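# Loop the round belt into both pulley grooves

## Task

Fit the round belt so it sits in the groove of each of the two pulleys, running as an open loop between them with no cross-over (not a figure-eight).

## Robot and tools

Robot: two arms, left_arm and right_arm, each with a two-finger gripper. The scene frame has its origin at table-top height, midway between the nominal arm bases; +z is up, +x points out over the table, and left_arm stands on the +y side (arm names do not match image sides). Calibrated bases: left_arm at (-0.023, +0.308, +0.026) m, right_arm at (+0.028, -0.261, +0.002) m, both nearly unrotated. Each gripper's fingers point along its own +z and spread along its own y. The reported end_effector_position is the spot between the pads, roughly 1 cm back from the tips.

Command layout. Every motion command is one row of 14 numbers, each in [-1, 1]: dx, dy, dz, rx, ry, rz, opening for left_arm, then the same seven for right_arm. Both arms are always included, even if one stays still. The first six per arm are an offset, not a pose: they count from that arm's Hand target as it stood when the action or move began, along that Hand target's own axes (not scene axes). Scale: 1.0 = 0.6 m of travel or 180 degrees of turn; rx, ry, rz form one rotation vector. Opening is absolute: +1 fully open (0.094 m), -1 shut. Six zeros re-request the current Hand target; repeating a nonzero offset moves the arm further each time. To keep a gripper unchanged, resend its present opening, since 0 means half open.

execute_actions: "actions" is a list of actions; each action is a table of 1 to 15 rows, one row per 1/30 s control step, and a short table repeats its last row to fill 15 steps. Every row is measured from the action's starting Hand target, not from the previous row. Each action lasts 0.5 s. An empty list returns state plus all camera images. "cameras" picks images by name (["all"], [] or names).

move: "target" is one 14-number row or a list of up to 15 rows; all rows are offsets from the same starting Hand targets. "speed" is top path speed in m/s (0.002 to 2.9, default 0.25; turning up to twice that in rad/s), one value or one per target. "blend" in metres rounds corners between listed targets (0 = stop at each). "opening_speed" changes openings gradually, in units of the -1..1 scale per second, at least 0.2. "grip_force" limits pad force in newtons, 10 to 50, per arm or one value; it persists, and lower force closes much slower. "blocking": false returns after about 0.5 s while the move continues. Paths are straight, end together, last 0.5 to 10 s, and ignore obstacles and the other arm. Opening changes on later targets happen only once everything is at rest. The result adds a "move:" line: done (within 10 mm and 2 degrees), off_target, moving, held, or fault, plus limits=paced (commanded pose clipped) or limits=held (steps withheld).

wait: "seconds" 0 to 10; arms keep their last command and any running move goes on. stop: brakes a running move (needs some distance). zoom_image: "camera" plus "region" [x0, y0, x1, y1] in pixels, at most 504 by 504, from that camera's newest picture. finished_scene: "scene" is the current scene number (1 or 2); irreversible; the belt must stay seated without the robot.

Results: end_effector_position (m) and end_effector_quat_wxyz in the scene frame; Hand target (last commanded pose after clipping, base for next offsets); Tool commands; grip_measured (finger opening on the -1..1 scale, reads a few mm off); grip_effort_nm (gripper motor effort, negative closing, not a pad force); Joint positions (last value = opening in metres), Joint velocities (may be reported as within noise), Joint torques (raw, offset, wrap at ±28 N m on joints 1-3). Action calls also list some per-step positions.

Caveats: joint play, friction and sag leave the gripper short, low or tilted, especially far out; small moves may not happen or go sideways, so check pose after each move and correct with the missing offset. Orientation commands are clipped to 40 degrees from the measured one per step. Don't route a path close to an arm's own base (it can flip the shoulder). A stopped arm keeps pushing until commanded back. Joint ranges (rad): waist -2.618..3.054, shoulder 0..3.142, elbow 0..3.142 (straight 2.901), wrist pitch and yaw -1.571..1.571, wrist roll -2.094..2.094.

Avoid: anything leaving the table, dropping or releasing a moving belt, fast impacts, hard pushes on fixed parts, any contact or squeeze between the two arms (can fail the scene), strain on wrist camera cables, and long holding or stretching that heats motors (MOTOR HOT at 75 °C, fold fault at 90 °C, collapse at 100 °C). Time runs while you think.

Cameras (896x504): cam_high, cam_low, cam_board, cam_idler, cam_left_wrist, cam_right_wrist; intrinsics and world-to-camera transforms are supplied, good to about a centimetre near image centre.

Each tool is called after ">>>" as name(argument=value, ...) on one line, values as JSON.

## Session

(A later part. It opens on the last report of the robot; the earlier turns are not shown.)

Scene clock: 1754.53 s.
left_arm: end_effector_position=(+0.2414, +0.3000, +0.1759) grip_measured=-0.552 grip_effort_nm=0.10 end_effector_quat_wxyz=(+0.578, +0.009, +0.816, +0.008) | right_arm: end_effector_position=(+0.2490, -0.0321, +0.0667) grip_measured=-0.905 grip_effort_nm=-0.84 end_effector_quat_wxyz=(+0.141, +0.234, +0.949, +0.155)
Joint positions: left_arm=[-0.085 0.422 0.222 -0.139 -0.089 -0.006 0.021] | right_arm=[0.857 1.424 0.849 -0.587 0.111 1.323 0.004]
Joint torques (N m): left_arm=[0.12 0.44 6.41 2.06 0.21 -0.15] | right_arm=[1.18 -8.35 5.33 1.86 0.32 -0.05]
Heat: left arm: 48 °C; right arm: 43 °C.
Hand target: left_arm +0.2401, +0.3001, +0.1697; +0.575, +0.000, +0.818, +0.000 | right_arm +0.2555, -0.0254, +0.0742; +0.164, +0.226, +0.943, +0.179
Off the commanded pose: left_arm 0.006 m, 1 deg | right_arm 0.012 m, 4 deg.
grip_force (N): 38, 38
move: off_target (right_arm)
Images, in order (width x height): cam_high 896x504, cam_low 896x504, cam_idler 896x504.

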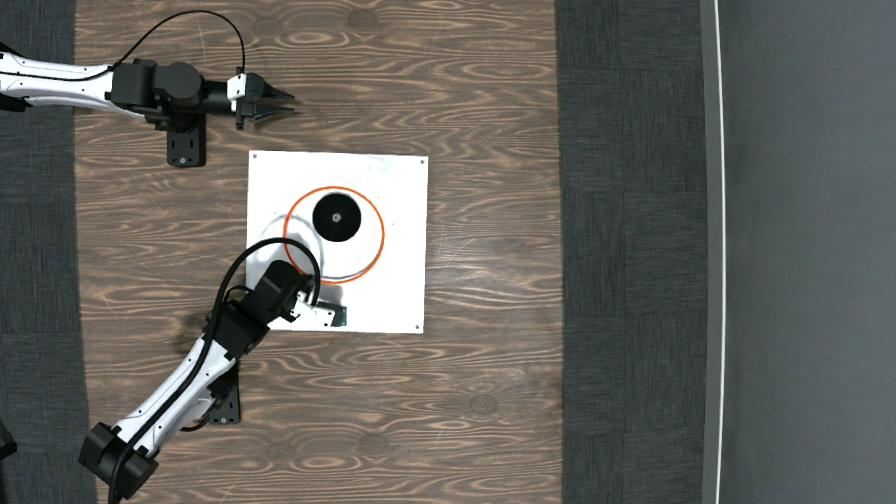

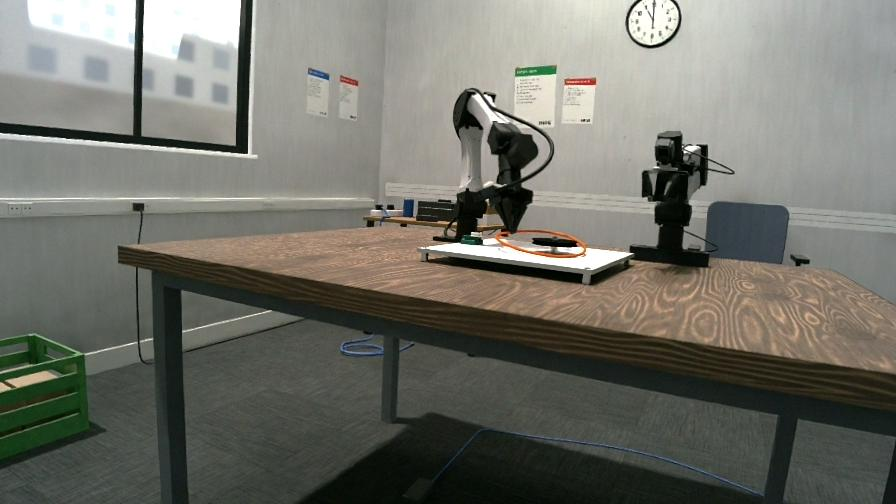

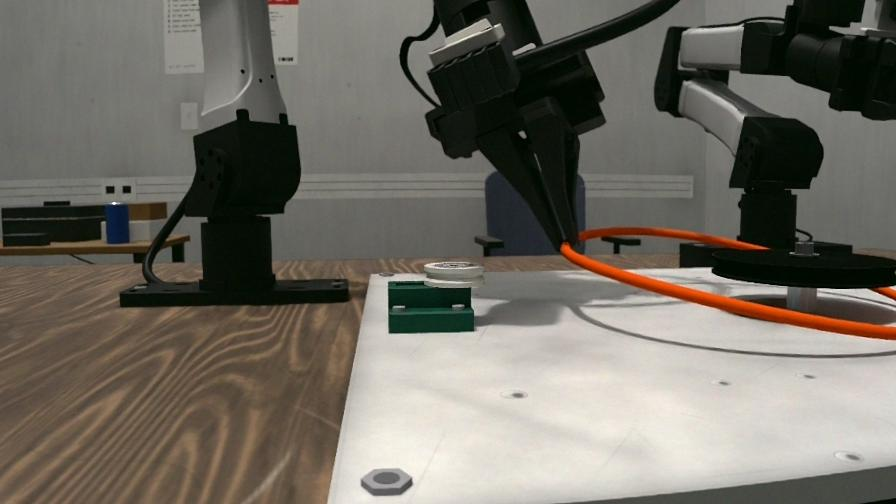

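>>> move(target=[0.0098, -0.2902, 0.2423, 0.187, 0.3122, 0.2219, -0.55, 0, 0, 0, -0.0322, -0.0052, 0.006, -0.96], cameras=["cam_idler", "cam_low", "cam_left_wrist", "cam_high"], speed=0.2)

>>> zoom_image(camera="cam_low", region=[490, 225, 600, 270])

Scene clock: 1812.50 s.
left_arm: end_effector_position=(+0.3773, +0.1306, +0.1176) grip_measured=-0.552 grip_effort_nm=0.10 end_effector_quat_wxyz=(+0.092, +0.412, +0.906, -0.027) | right_arm: end_effector_position=(+0.2490, -0.0321, +0.0657) grip_measured=-0.905 grip_effort_nm=-0.84 end_effector_quat_wxyz=(+0.163, +0.234, +0.938, +0.199)
Joint positions: left_arm=[-0.388 2.048 1.756 -1.096 0.06 0.454 0.021] | right_arm=[0.857 1.35 0.739 -0.45 0.111 1.323 0.004]
Joint torques (N m): left_arm=[-0.51 -9.42 9.09 0.41 0.31 0.18] | right_arm=[0.59 -7.65 5.39 2.11 0.17 -0.06]
Heat: left arm: 45 °C; right arm: 42 °C.
Hand target: left_arm +0.3749, +0.1258, +0.1151; +0.079, +0.421, +0.903, -0.037 | right_arm +0.2555, -0.0253, +0.0742; +0.181, +0.228, +0.930, +0.226
Off the commanded pose: left_arm 0.006 m, 2 deg | right_arm 0.013 m, 4 deg.
grip_force (N): 38, 38
move: off_target (right_arm)
camera_calibration:
cam_left_wrist: T_world_to_cam=[[-0.721433, -0.691648, 0.0340311, 0.3497], [-0.64028, 0.684959, 0.347667, 0.151956], [-0.263773, 0.229029, -0.937, 0.277067], [0, 0, 0, 1]] pos_world=[0.422662, 0.0743288, 0.194881]
Images, in order (width x height): cam_high 896x504, cam_low 896x504, cam_idler 896x504, cam_left_wrist 896x504.

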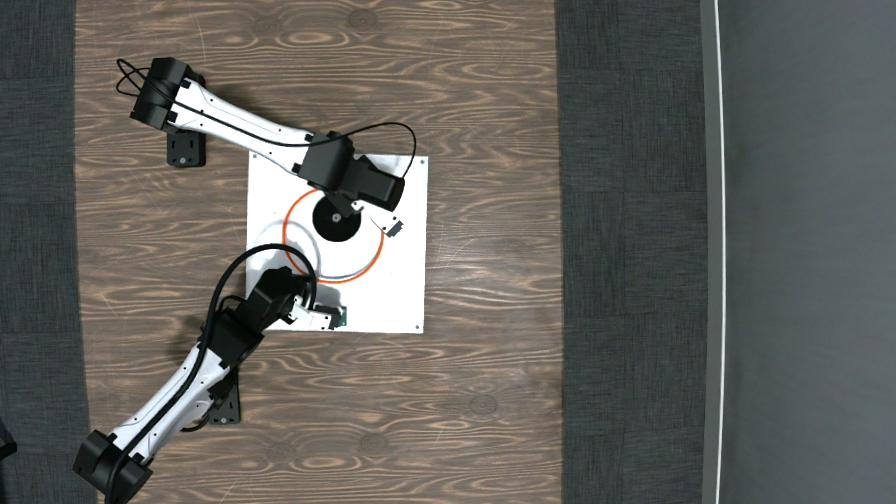

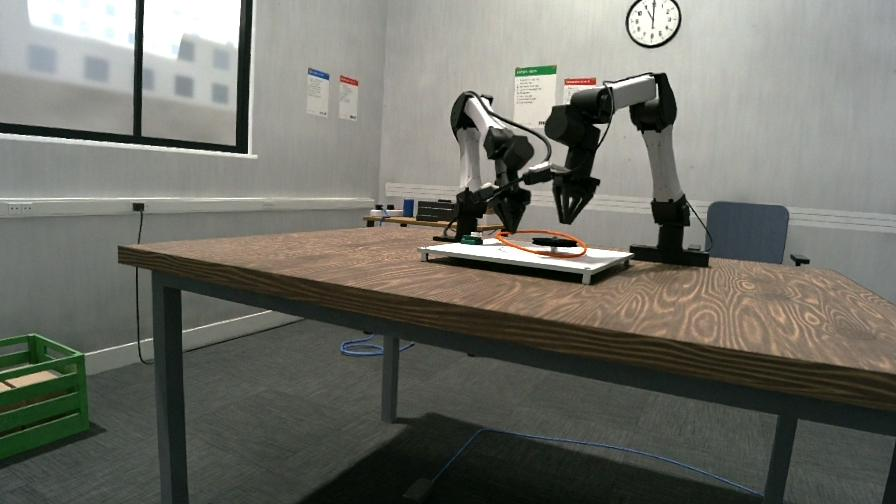

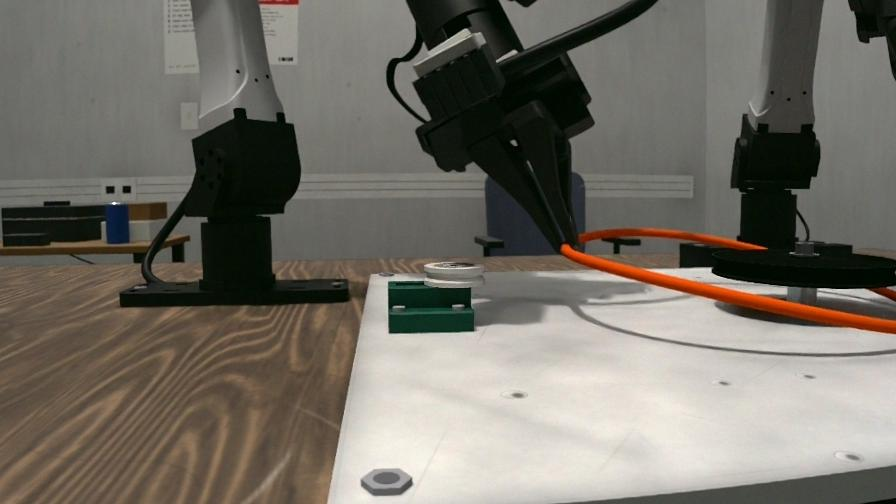

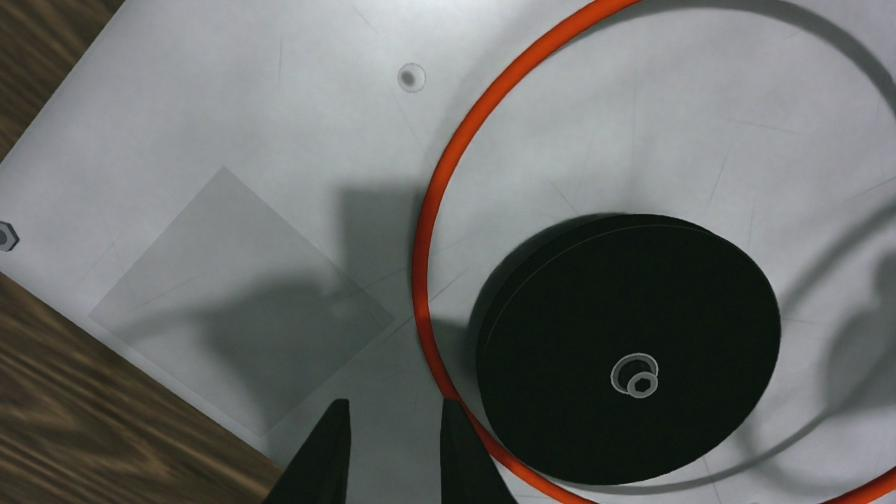

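Scaled by 4.582 from the camera's 896x504 image, which has a finer 1280x720 frame.

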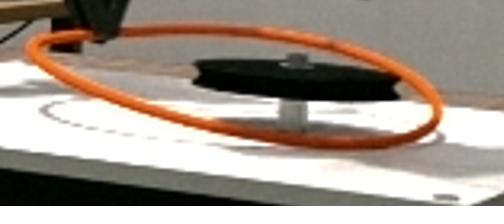

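>>> move(target=[-0.0005, -0.0075, 0.0713, 0, 0, 0, -0.6, 0, 0, 0, 0, 0, 0, -0.96], cameras=["cam_low", "cam_left_wrist", "cam_idler"], speed=0.12)

>>> zoom_image(camera="cam_low", region=[490, 215, 610, 270])

Scene clock: 1835.37 s.
left_arm: end_effector_position=(+0.3731, +0.1239, +0.0820) grip_measured=-0.598 grip_effort_nm=-0.12 end_effector_quat_wxyz=(+0.073, +0.420, +0.904, -0.028) | right_arm: end_effector_position=(+0.2490, -0.0321, +0.0657) grip_measured=-0.905 grip_effort_nm=-0.84 end_effector_quat_wxyz=(+0.163, +0.234, +0.938, +0.199)
Joint positions: left_arm=[-0.406 2.096 1.692 -1.021 0.06 0.454 0.019] | right_arm=[0.857 1.35 0.739 -0.45 0.111 1.323 0.004]
Joint torques (N m): left_arm=[-0.51 -10.43 5.59 1.05 0.27 0.08] | right_arm=[0.59 -7.65 5.39 2.11 0.17 -0.06]
Heat: left arm: 51 °C; right arm: 41 °C.
Hand target: left_arm +0.3765, +0.1171, +0.0731; +0.079, +0.421, +0.903, -0.037 | right_arm +0.2555, -0.0253, +0.0742; +0.181, +0.228, +0.930, +0.226
Off the commanded pose: left_arm 0.012 m, 1 deg | right_arm 0.013 m, 4 deg.
grip_force (N): 38, 38
move: off_target (left_arm, right_arm)
camera_calibration:
cam_left_wrist: T_world_to_cam=[[-0.732313, -0.679216, 0.0488161, 0.344525], [-0.615574, 0.690938, 0.379043, 0.153769], [-0.291181, 0.247528, -0.924091, 0.251025], [0, 0, 0, 1]] pos_world=[0.420051, 0.0656262, 0.156866]
Images, in order (width x height): cam_low 896x504, cam_idler 896x504, cam_left_wrist 896x504.

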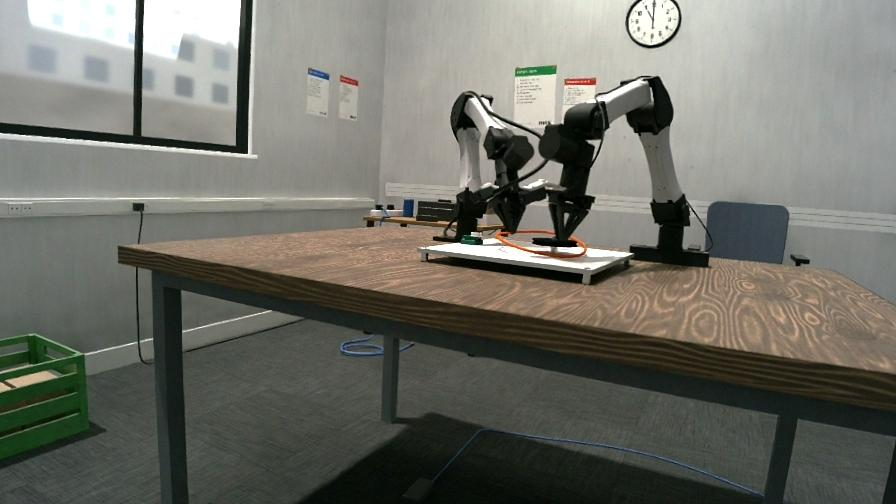

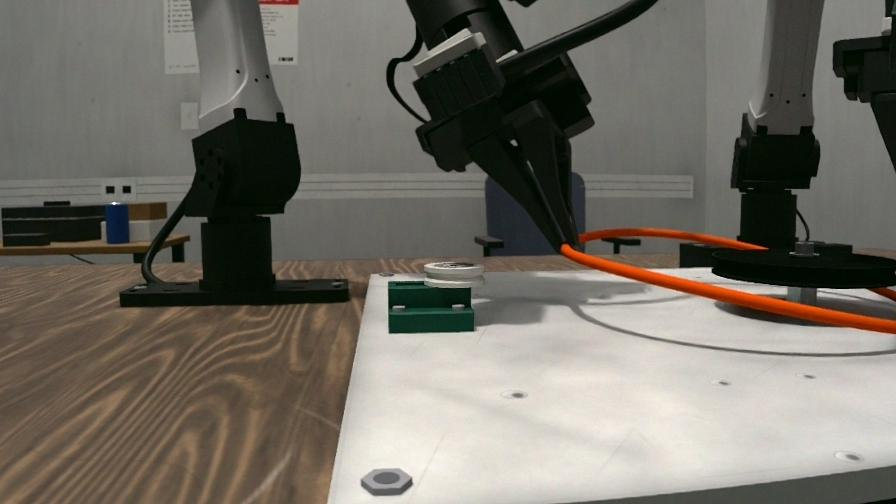

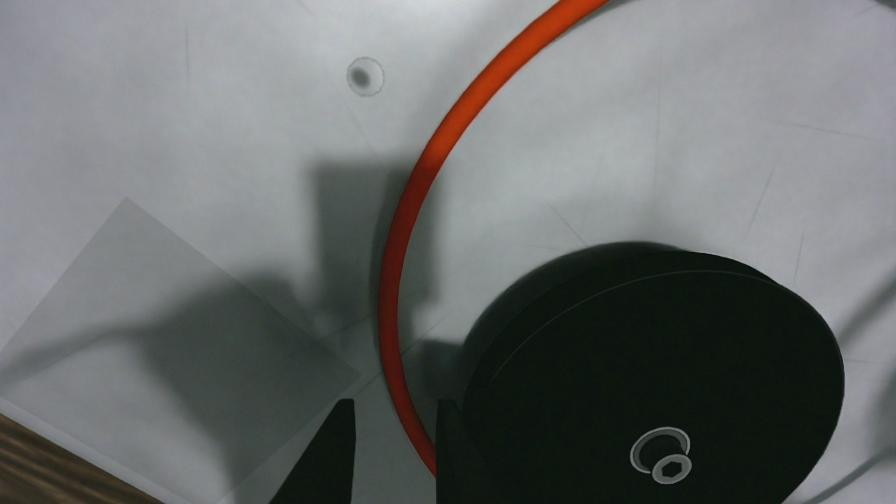

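Scaled by 4.200 from the camera's 896x504 image, which has a finer 1280x720 frame.

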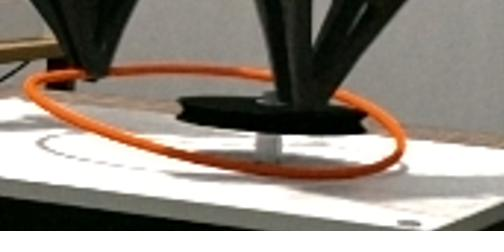

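>>> move(target=[[-0.0208, 0.0067, 0.0037, 0, 0, 0, -0.6, 0, 0, 0, 0, 0, 0, -0.96], [-0.0128, 0.0067, 0.0488, 0, 0, 0, -0.6, 0, 0, 0, 0, 0, 0, -0.96]], cameras=["cam_low", "cam_left_wrist"], speed=0.08)

>>> zoom_image(camera="cam_low", region=[490, 215, 610, 270])

Scene clock: 1860.87 s.
left_arm: end_effector_position=(+0.3855, +0.1171, +0.0560) grip_measured=-0.598 grip_effort_nm=-0.12 end_effector_quat_wxyz=(+0.075, +0.421, +0.903, -0.028) | right_arm: end_effector_position=(+0.2490, -0.0321, +0.0657) grip_measured=-0.905 grip_effort_nm=-0.84 end_effector_quat_wxyz=(+0.163, +0.234, +0.938, +0.199)
Joint positions: left_arm=[-0.409 2.17 1.702 -0.955 0.06 0.454 0.019] | right_arm=[0.857 1.35 0.739 -0.45 0.111 1.323 0.004]
Joint torques (N m): left_arm=[-0.7 -10.85 5.37 0.99 0.3 -0.04] | right_arm=[0.59 -7.65 5.39 2.11 0.17 -0.06]
Heat: left arm: 53 °C; right arm: 41 °C.
Hand target: left_arm +0.3877, +0.1099, +0.0457; +0.079, +0.421, +0.903, -0.037 | right_arm +0.2555, -0.0253, +0.0742; +0.181, +0.228, +0.930, +0.226
Off the commanded pose: left_arm 0.013 m, 1 deg | right_arm 0.013 m, 4 deg.
grip_force (N): 38, 38
move: off_target (left_arm, right_arm)
camera_calibration:
cam_left_wrist: T_world_to_cam=[[-0.734292, -0.677151, 0.0477641, 0.350899], [-0.61459, 0.69303, 0.376814, 0.175442], [-0.288262, 0.247336, -0.925057, 0.231269], [0, 0, 0, 1]] pos_world=[0.432154, 0.0588237, 0.131067]
Images, in order (width x height): cam_low 896x504, cam_left_wrist 896x504.

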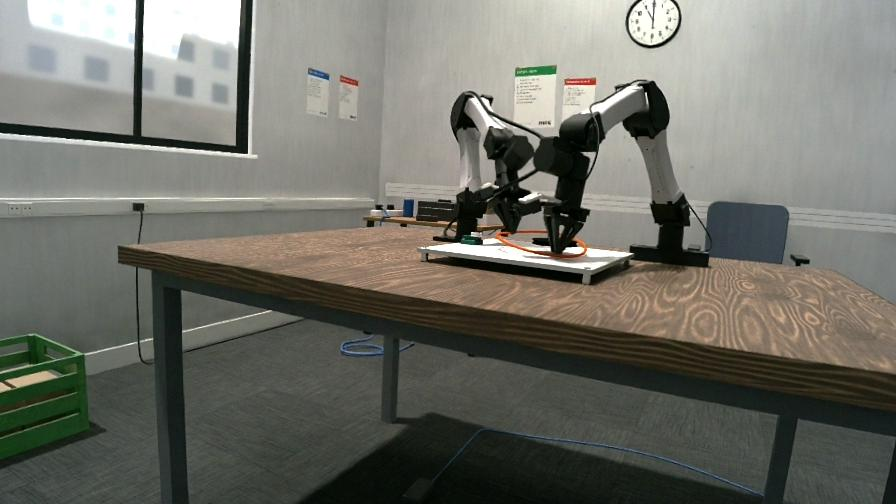

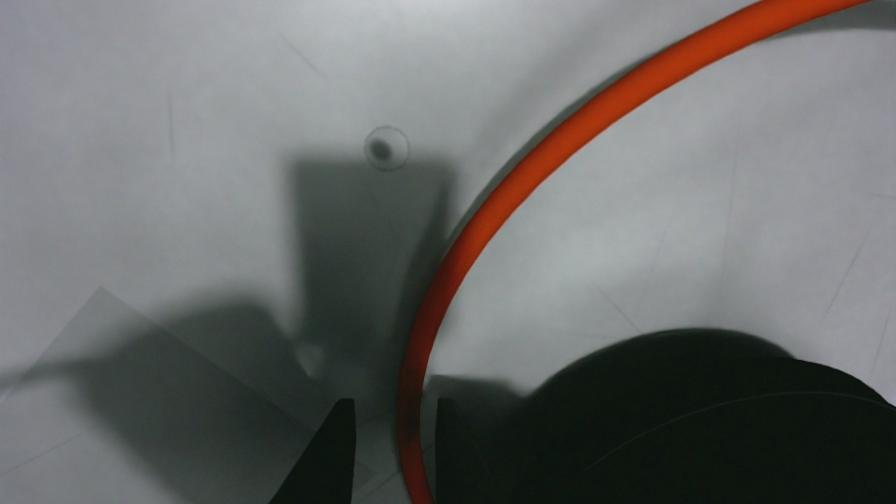

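Scaled by 4.200 from the camera's 896x504 image, which has a finer 1280x720 frame.

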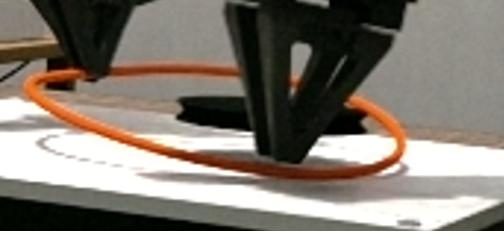

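>>> move(target=[0, -0.0062, 0.018, 0, 0, 0, -0.6, 0, 0, 0, 0, 0, 0, -0.96], cameras=["cam_low", "cam_left_wrist"], speed=0.06)

>>> zoom_image(camera="cam_low", region=[490, 215, 610, 270])

Scene clock: 1873.33 s.
left_arm: end_effector_position=(+0.3852, +0.1125, +0.0474) grip_measured=-0.598 grip_effort_nm=-0.12 end_effector_quat_wxyz=(+0.078, +0.426, +0.901, -0.029) | right_arm: end_effector_position=(+0.2490, -0.0321, +0.0657) grip_measured=-0.905 grip_effort_nm=-0.84 end_effector_quat_wxyz=(+0.163, +0.234, +0.938, +0.199)
Joint positions: left_arm=[-0.418 2.178 1.68 -0.917 0.06 0.454 0.019] | right_arm=[0.857 1.35 0.739 -0.45 0.111 1.323 0.004]
Joint torques (N m): left_arm=[-0.54 -10.47 5.5 1.01 0.25 -0.12] | right_arm=[0.58 -7.64 5.39 2.1 0.17 -0.06]
Heat: left arm: 54 °C; right arm: 40 °C.
Hand target: left_arm +0.3860, +0.1061, +0.0349; +0.079, +0.421, +0.903, -0.037 | right_arm +0.2555, -0.0253, +0.0742; +0.181, +0.228, +0.930, +0.226
Off the commanded pose: left_arm 0.014 m, 1 deg | right_arm 0.013 m, 4 deg.
grip_force (N): 38, 38
move: off_target (left_arm, right_arm)
camera_calibration:
cam_left_wrist: T_world_to_cam=[[-0.740992, -0.670018, 0.0448018, 0.349948], [-0.610529, 0.699977, 0.370523, 0.179681], [-0.279617, 0.247201, -0.927742, 0.221208], [0, 0, 0, 1]] pos_world=[0.430863, 0.0540155, 0.12297]
Images, in order (width x height): cam_low 896x504, cam_left_wrist 896x504.

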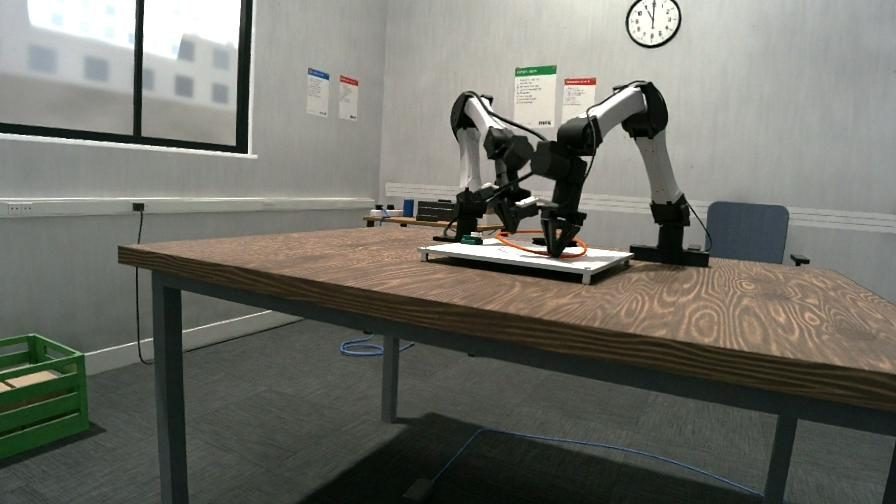

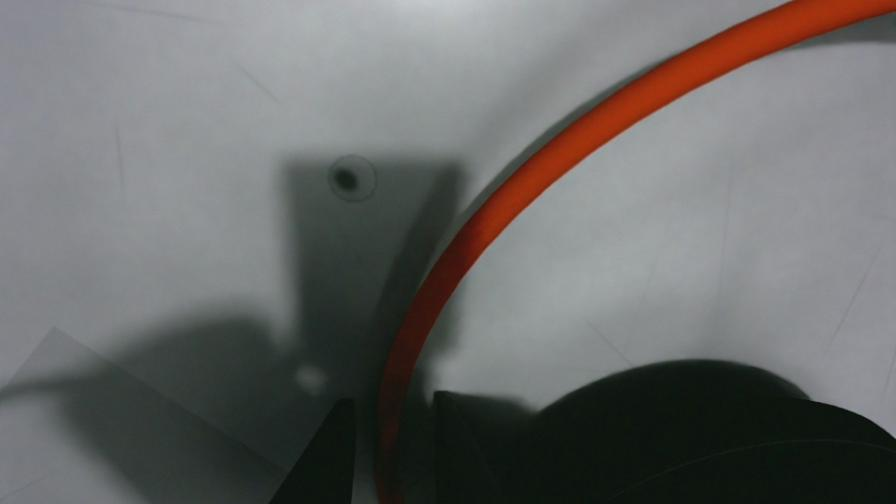

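Scaled by 4.200 from the camera's 896x504 image, which has a finer 1280x720 frame.

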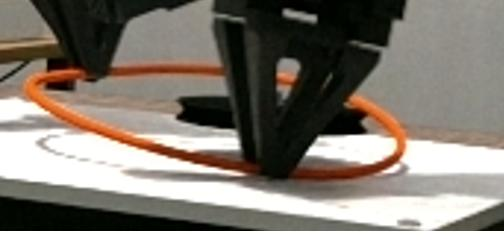

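>>> move(target=[0, 0, 0.004, 0, 0, 0, -0.96, 0, 0, 0, 0, 0, 0, -0.96], cameras=["cam_low", "cam_left_wrist"], speed=0.06)

>>> zoom_image(camera="cam_low", region=[490, 215, 610, 270])

>>> zoom_image(camera="cam_left_wrist", region=[330, 340, 470, 480])

Scene clock: 1883.00 s.
left_arm: end_effector_position=(+0.3863, +0.1120, +0.0476) grip_measured=-0.907 grip_effort_nm=-0.81 end_effector_quat_wxyz=(+0.081, +0.426, +0.901, -0.029) | right_arm: end_effector_position=(+0.2493, -0.0318, +0.0659) grip_measured=-0.905 grip_effort_nm=-0.84 end_effector_quat_wxyz=(+0.164, +0.234, +0.937, +0.199)
Joint positions: left_arm=[-0.418 2.178 1.68 -0.912 0.06 0.454 0.004] | right_arm=[0.857 1.35 0.739 -0.449 0.111 1.323 0.004]
Joint torques (N m): left_arm=[-0.76 -10.07 4.97 1.13 0.25 -0.12] | right_arm=[0.59 -7.65 5.39 2.1 0.17 -0.06]
Heat: left arm: 57 °C; right arm: 40 °C.
Hand target: left_arm +0.3863, +0.1058, +0.0326; +0.079, +0.421, +0.903, -0.037 | right_arm +0.2555, -0.0253, +0.0742; +0.181, +0.228, +0.930, +0.226
Off the commanded pose: left_arm 0.016 m, 1 deg | right_arm 0.012 m, 4 deg.
grip_force (N): 38, 38
move: off_target (left_arm, right_arm)
camera_calibration:
cam_left_wrist: T_world_to_cam=[[-0.741137, -0.669977, 0.0429727, 0.35053], [-0.612116, 0.700645, 0.366621, 0.181266], [-0.275737, 0.245412, -0.929377, 0.220568], [0, 0, 0, 1]] pos_world=[0.431565, 0.0537144, 0.123472]
Images, in order (width x height): cam_low 896x504, cam_left_wrist 896x504.

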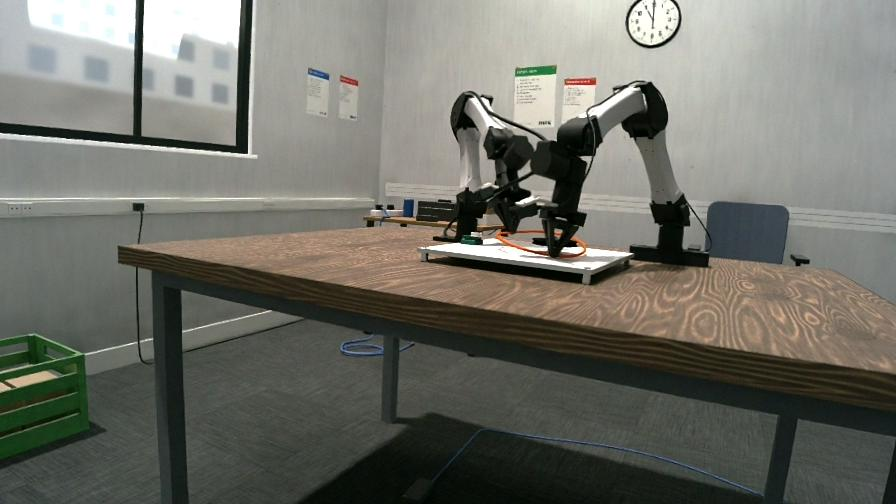

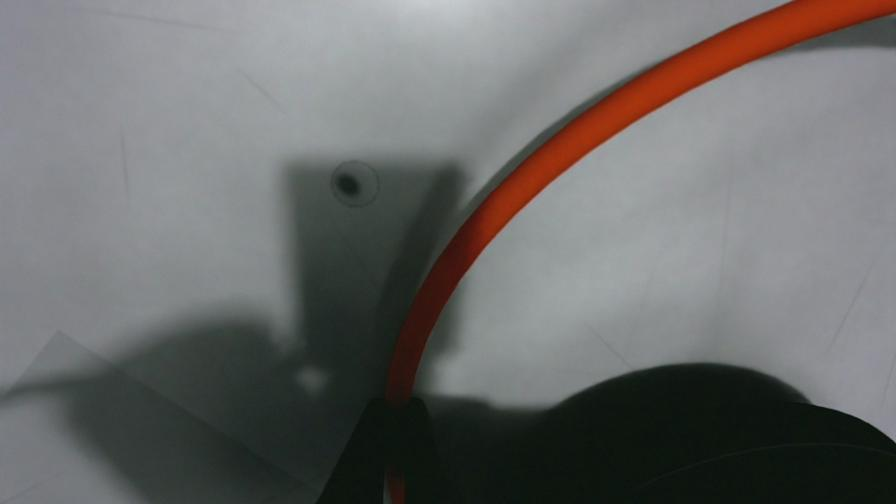

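Scaled by 4.200 from the camera's 896x504 image, which has a finer 1280x720 frame.

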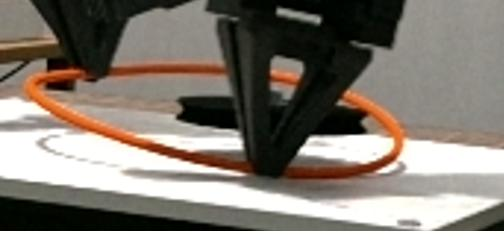

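Scaled by 3.600 from the camera's 896x504 image, which has a finer 1280x720 frame.

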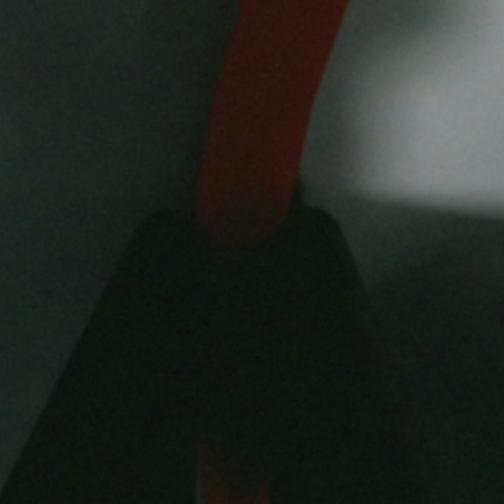

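>>> move(target=[[0.0189, 0.0161, -0.0033, 0, 0, 0, -0.96, 0.011, 0.0172, 0.0073, 0, 0, 0, -0.96], [0.0033, 0.0139, -0.0767, 0, 0, 0, -0.96, 0.007, 0.0195, -0.0022, 0, 0, 0, -0.96]], cameras=["cam_low", "cam_left_wrist", "cam_high", "cam_board", "cam_idler"], speed=0.06)

>>> zoom_image(camera="cam_low", region=[490, 215, 610, 270])

>>> zoom_image(camera="cam_high", region=[270, 160, 420, 310])

Scene clock: 1907.70 s.
left_arm: end_effector_position=(+0.3817, +0.1174, +0.0573) grip_measured=-0.907 grip_effort_nm=-0.81 end_effector_quat_wxyz=(+0.065, +0.419, +0.905, -0.040) | right_arm: end_effector_position=(+0.2431, -0.0252, +0.0663) grip_measured=-0.905 grip_effort_nm=-0.84 end_effector_quat_wxyz=(+0.161, +0.223, +0.940, +0.204)
Joint positions: left_arm=[-0.403 2.174 1.717 -0.986 0.083 0.454 0.004] | right_arm=[0.885 1.35 0.739 -0.446 0.111 1.329 0.004]
Joint torques (N m): left_arm=[0.18 -15.39 8.51 0.27 0.06 0.2] | right_arm=[0.59 -5.24 9.17 1.84 0.33 0.15]
Heat: left arm: 60 °C; right arm: 40 °C.
Hand target: left_arm +0.3863, +0.1188, +0.0775; +0.079, +0.421, +0.903, -0.037 | right_arm +0.2554, -0.0143, +0.0802; +0.181, +0.228, +0.930, +0.226
Off the commanded pose: left_arm 0.021 m, 2 deg | right_arm 0.022 m, 4 deg.
grip_force (N): 38, 38
move: off_target (left_arm, right_arm)
camera_calibration:
cam_left_wrist: T_world_to_cam=[[-0.730495, -0.678573, 0.0769156, 0.345305], [-0.605974, 0.696002, 0.385196, 0.168295], [-0.314917, 0.234774, -0.919624, 0.24263], [0, 0, 0, 1]] pos_world=[0.430634, 0.0602175, 0.131743]
Images, in order (width x height): cam_high 896x504, cam_low 896x504, cam_board 896x504, cam_idler 896x504, cam_left_wrist 896x504.

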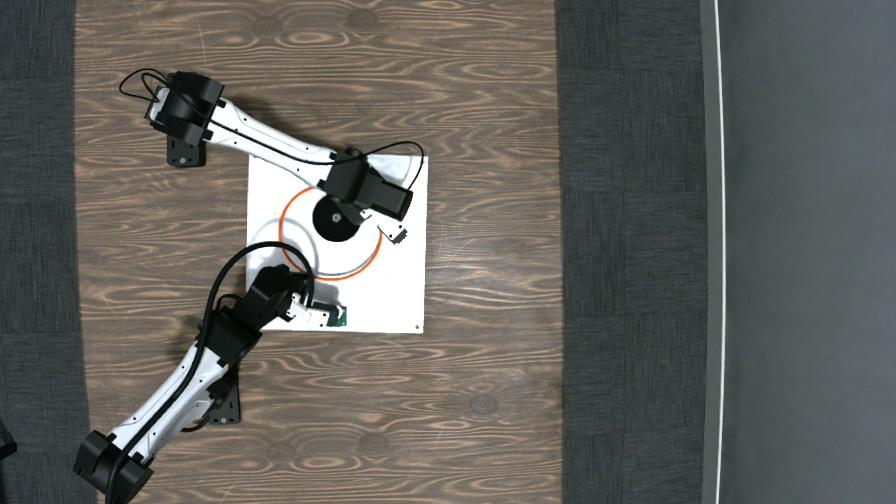

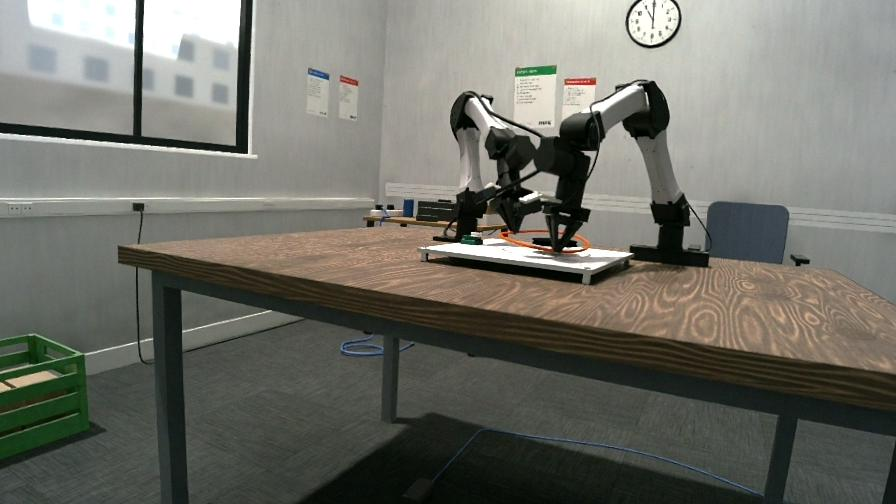

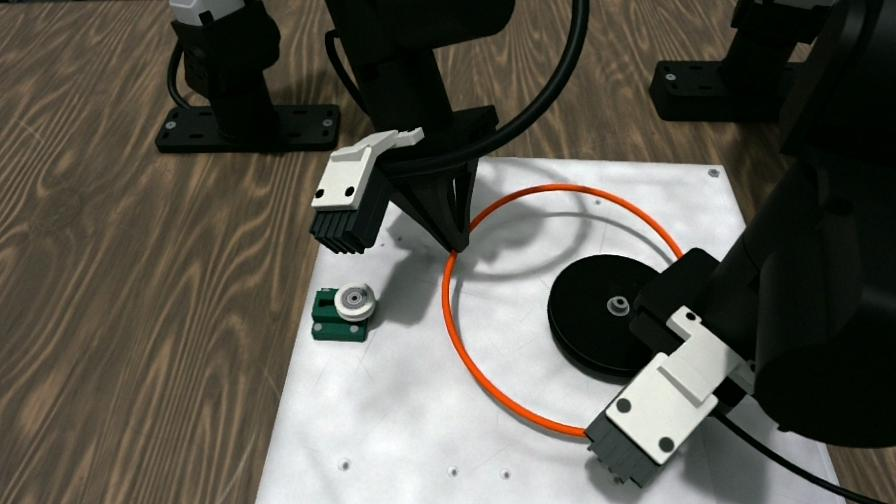

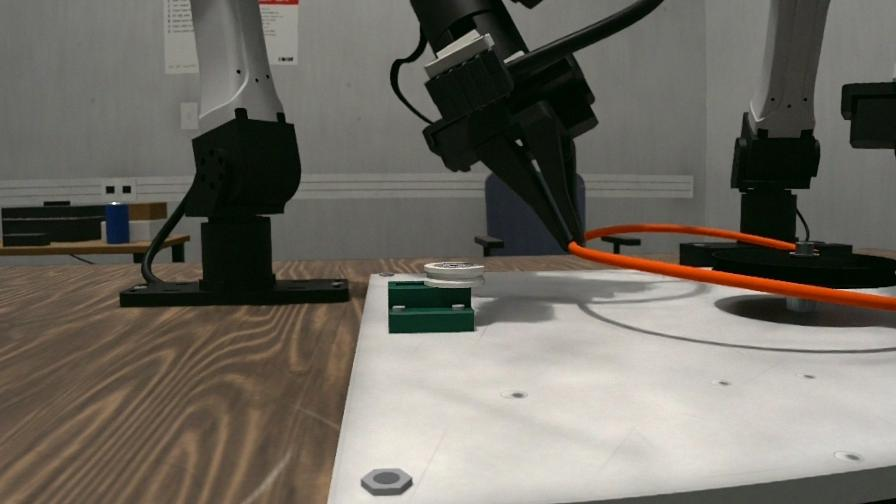

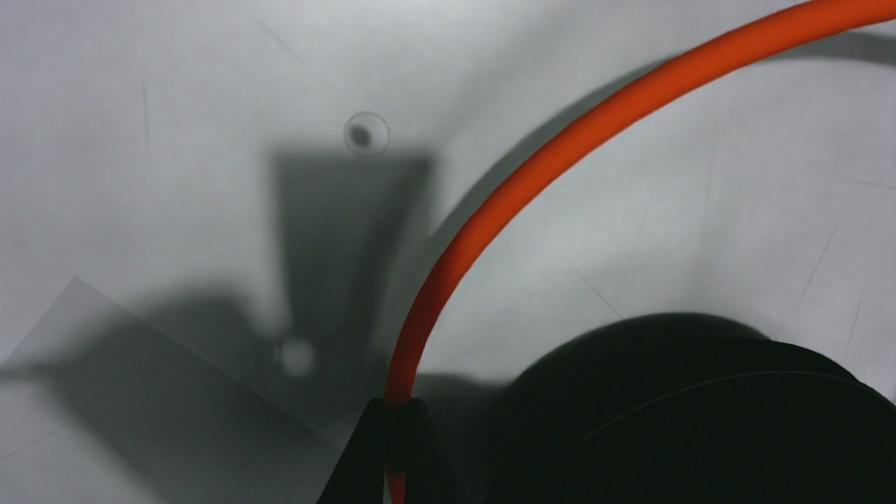

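Scaled by 4.200 from the camera's 896x504 image, which has a finer 1280x720 frame.

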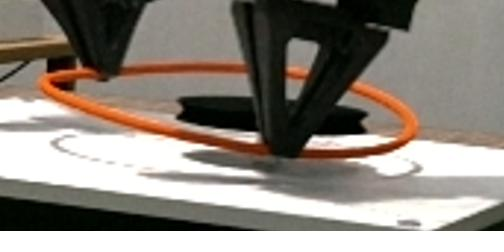

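Scaled by 3.360 from the camera's 896x504 image, which has a finer 1280x720 frame.

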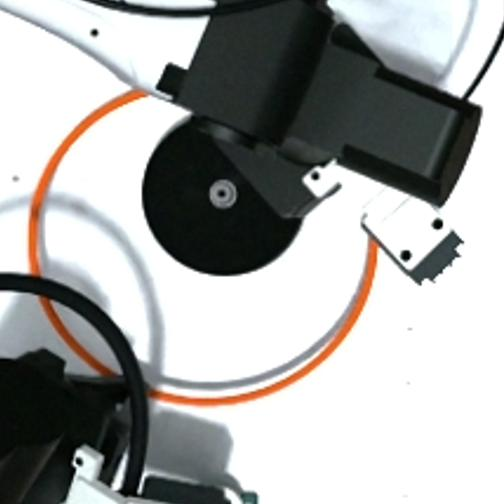

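>>> move(target=[-0.0026, 0, -0.0148, 0, 0, 0, -0.96, -0.0023, 0.005, -0.0083, 0, 0, 0, -0.96], cameras=["cam_low"], speed=0.06)

>>> zoom_image(camera="cam_low", region=[490, 225, 600, 265])

Scene clock: 1925.10 s.
left_arm: end_effector_position=(+0.3814, +0.1177, +0.0636) grip_measured=-0.907 grip_effort_nm=-0.81 end_effector_quat_wxyz=(+0.061, +0.419, +0.905, -0.040) | right_arm: end_effector_position=(+0.2460, -0.0216, +0.0718) grip_measured=-0.905 grip_effort_nm=-0.84 end_effector_quat_wxyz=(+0.164, +0.223, +0.938, +0.210)
Joint positions: left_arm=[-0.402 2.174 1.743 -1.02 0.083 0.454 0.004] | right_arm=[0.885 1.35 0.755 -0.446 0.111 1.329 0.004]
Joint torques (N m): left_arm=[-0.03 -15.75 8.55 0.28 0.11 0.17] | right_arm=[0.7 -5.97 9.51 1.6 0.33 0.15]
Heat: left arm: 64 °C; right arm: 39 °C.
Hand target: left_arm +0.3862, +0.1187, +0.0865; +0.079, +0.421, +0.903, -0.037 | right_arm +0.2554, -0.0143, +0.0863; +0.181, +0.228, +0.930, +0.226
Off the commanded pose: left_arm 0.023 m, 2 deg | right_arm 0.019 m, 3 deg.
grip_force (N): 38, 38
move: off_target (left_arm, right_arm)
Images, in order (width x height): cam_low 896x504.

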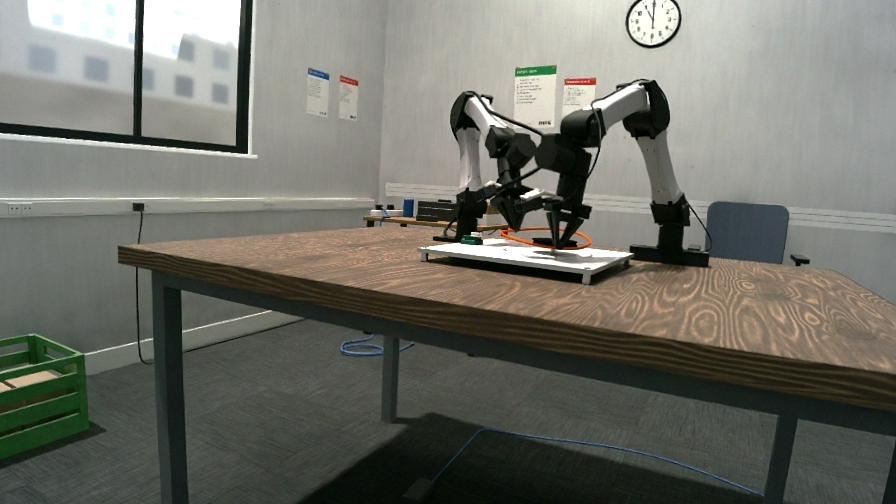

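Scaled by 4.582 from the camera's 896x504 image, which has a finer 1280x720 frame.

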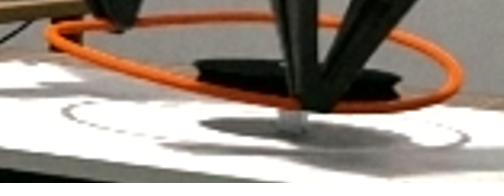

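>>> move(target=[-0.0315, -0.03, 0.0267, 0, 0, 0, -0.96, -0.0288, -0.054, -0.0125, 0, 0, 0, -0.96], cameras=["cam_low", "cam_high", "cam_left_wrist", "cam_idler"], speed=0.06)

>>> zoom_image(camera="cam_low", region=[490, 225, 600, 265])

>>> zoom_image(camera="cam_high", region=[270, 160, 420, 310])

Scene clock: 1943.33 s.
left_arm: end_effector_position=(+0.3821, +0.0946, +0.0743) grip_measured=-0.907 grip_effort_nm=-0.81 end_effector_quat_wxyz=(+0.079, +0.430, +0.899, -0.039) | right_arm: end_effector_position=(+0.2572, -0.0513, +0.0790) grip_measured=-0.905 grip_effort_nm=-0.84 end_effector_quat_wxyz=(+0.184, +0.236, +0.930, +0.216)
Joint positions: left_arm=[-0.45 2.174 1.781 -1.02 0.077 0.429 0.004] | right_arm=[0.788 1.253 0.697 -0.446 0.095 1.263 0.004]
Joint torques (N m): left_arm=[-0.72 -11.02 8.9 0.58 0.08 -0.13] | right_arm=[0.02 -6.57 5.6 1.71 -0.12 -0.12]
Heat: left arm: 68 °C; right arm: 40 °C.
Hand target: left_arm +0.3862, +0.0909, +0.0740; +0.079, +0.421, +0.903, -0.037 | right_arm +0.2554, -0.0513, +0.0803; +0.181, +0.228, +0.930, +0.226
Off the commanded pose: left_arm 0.006 m, 1 deg | right_arm 0.002 m, 1 deg.
grip_force (N): 38, 38
move: done
camera_calibration:
cam_left_wrist: T_world_to_cam=[[-0.747538, -0.661194, 0.0633223, 0.334689], [-0.600189, 0.713238, 0.362028, 0.175715], [-0.284535, 0.232625, -0.930014, 0.253074], [0, 0, 0, 1]] pos_world=[0.427663, 0.0370966, 0.150555]
Images, in order (width x height): cam_high 896x504, cam_low 896x504, cam_idler 896x504, cam_left_wrist 896x504.

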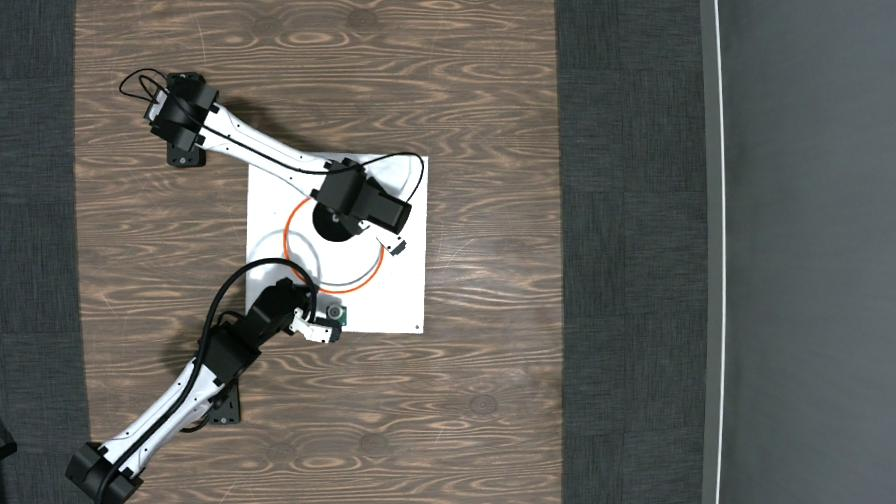

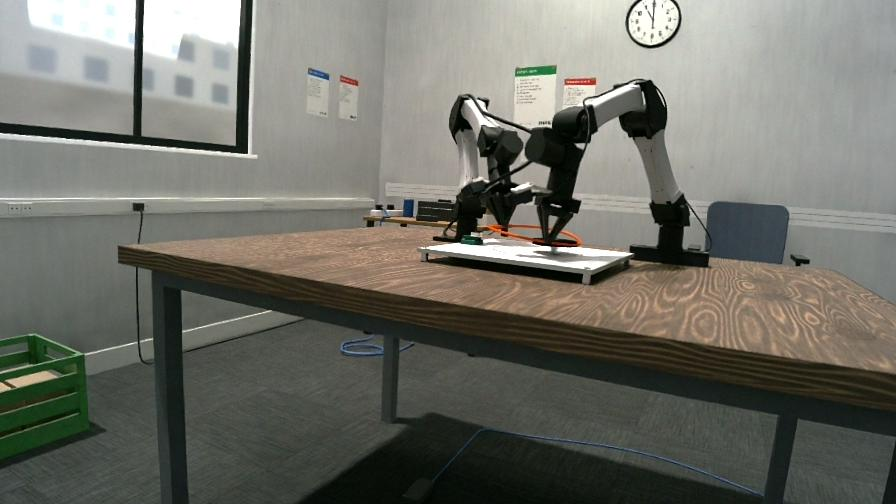

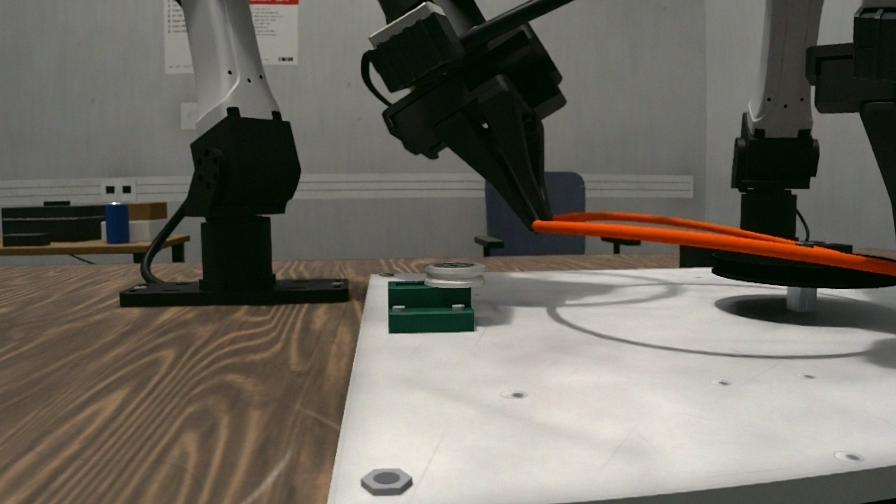

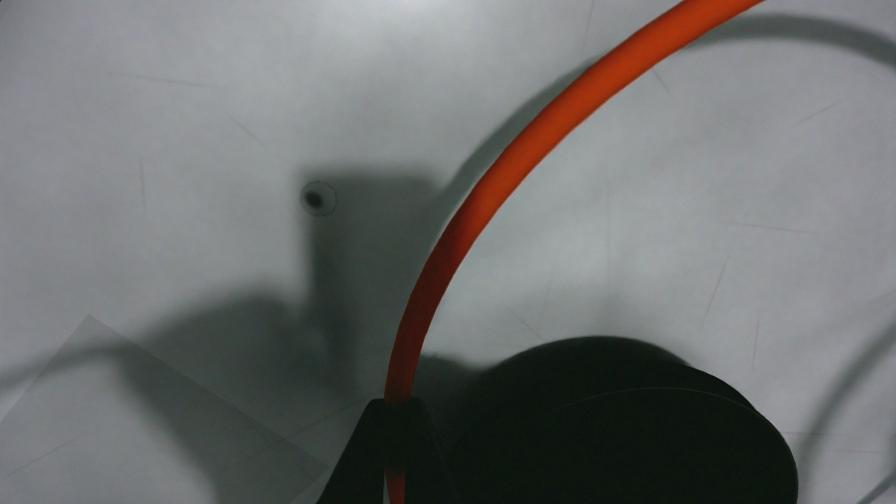

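Scaled by 4.582 from the camera's 896x504 image, which has a finer 1280x720 frame.

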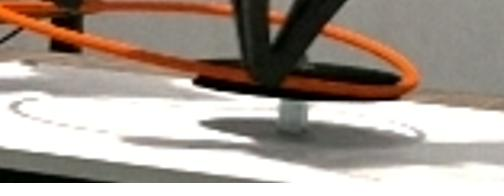

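Scaled by 3.360 from the camera's 896x504 image, which has a finer 1280x720 frame.

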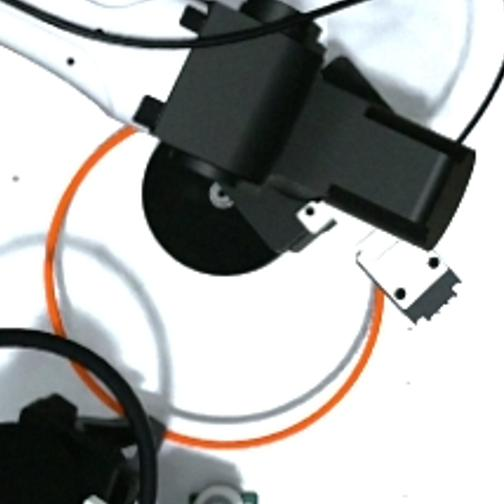

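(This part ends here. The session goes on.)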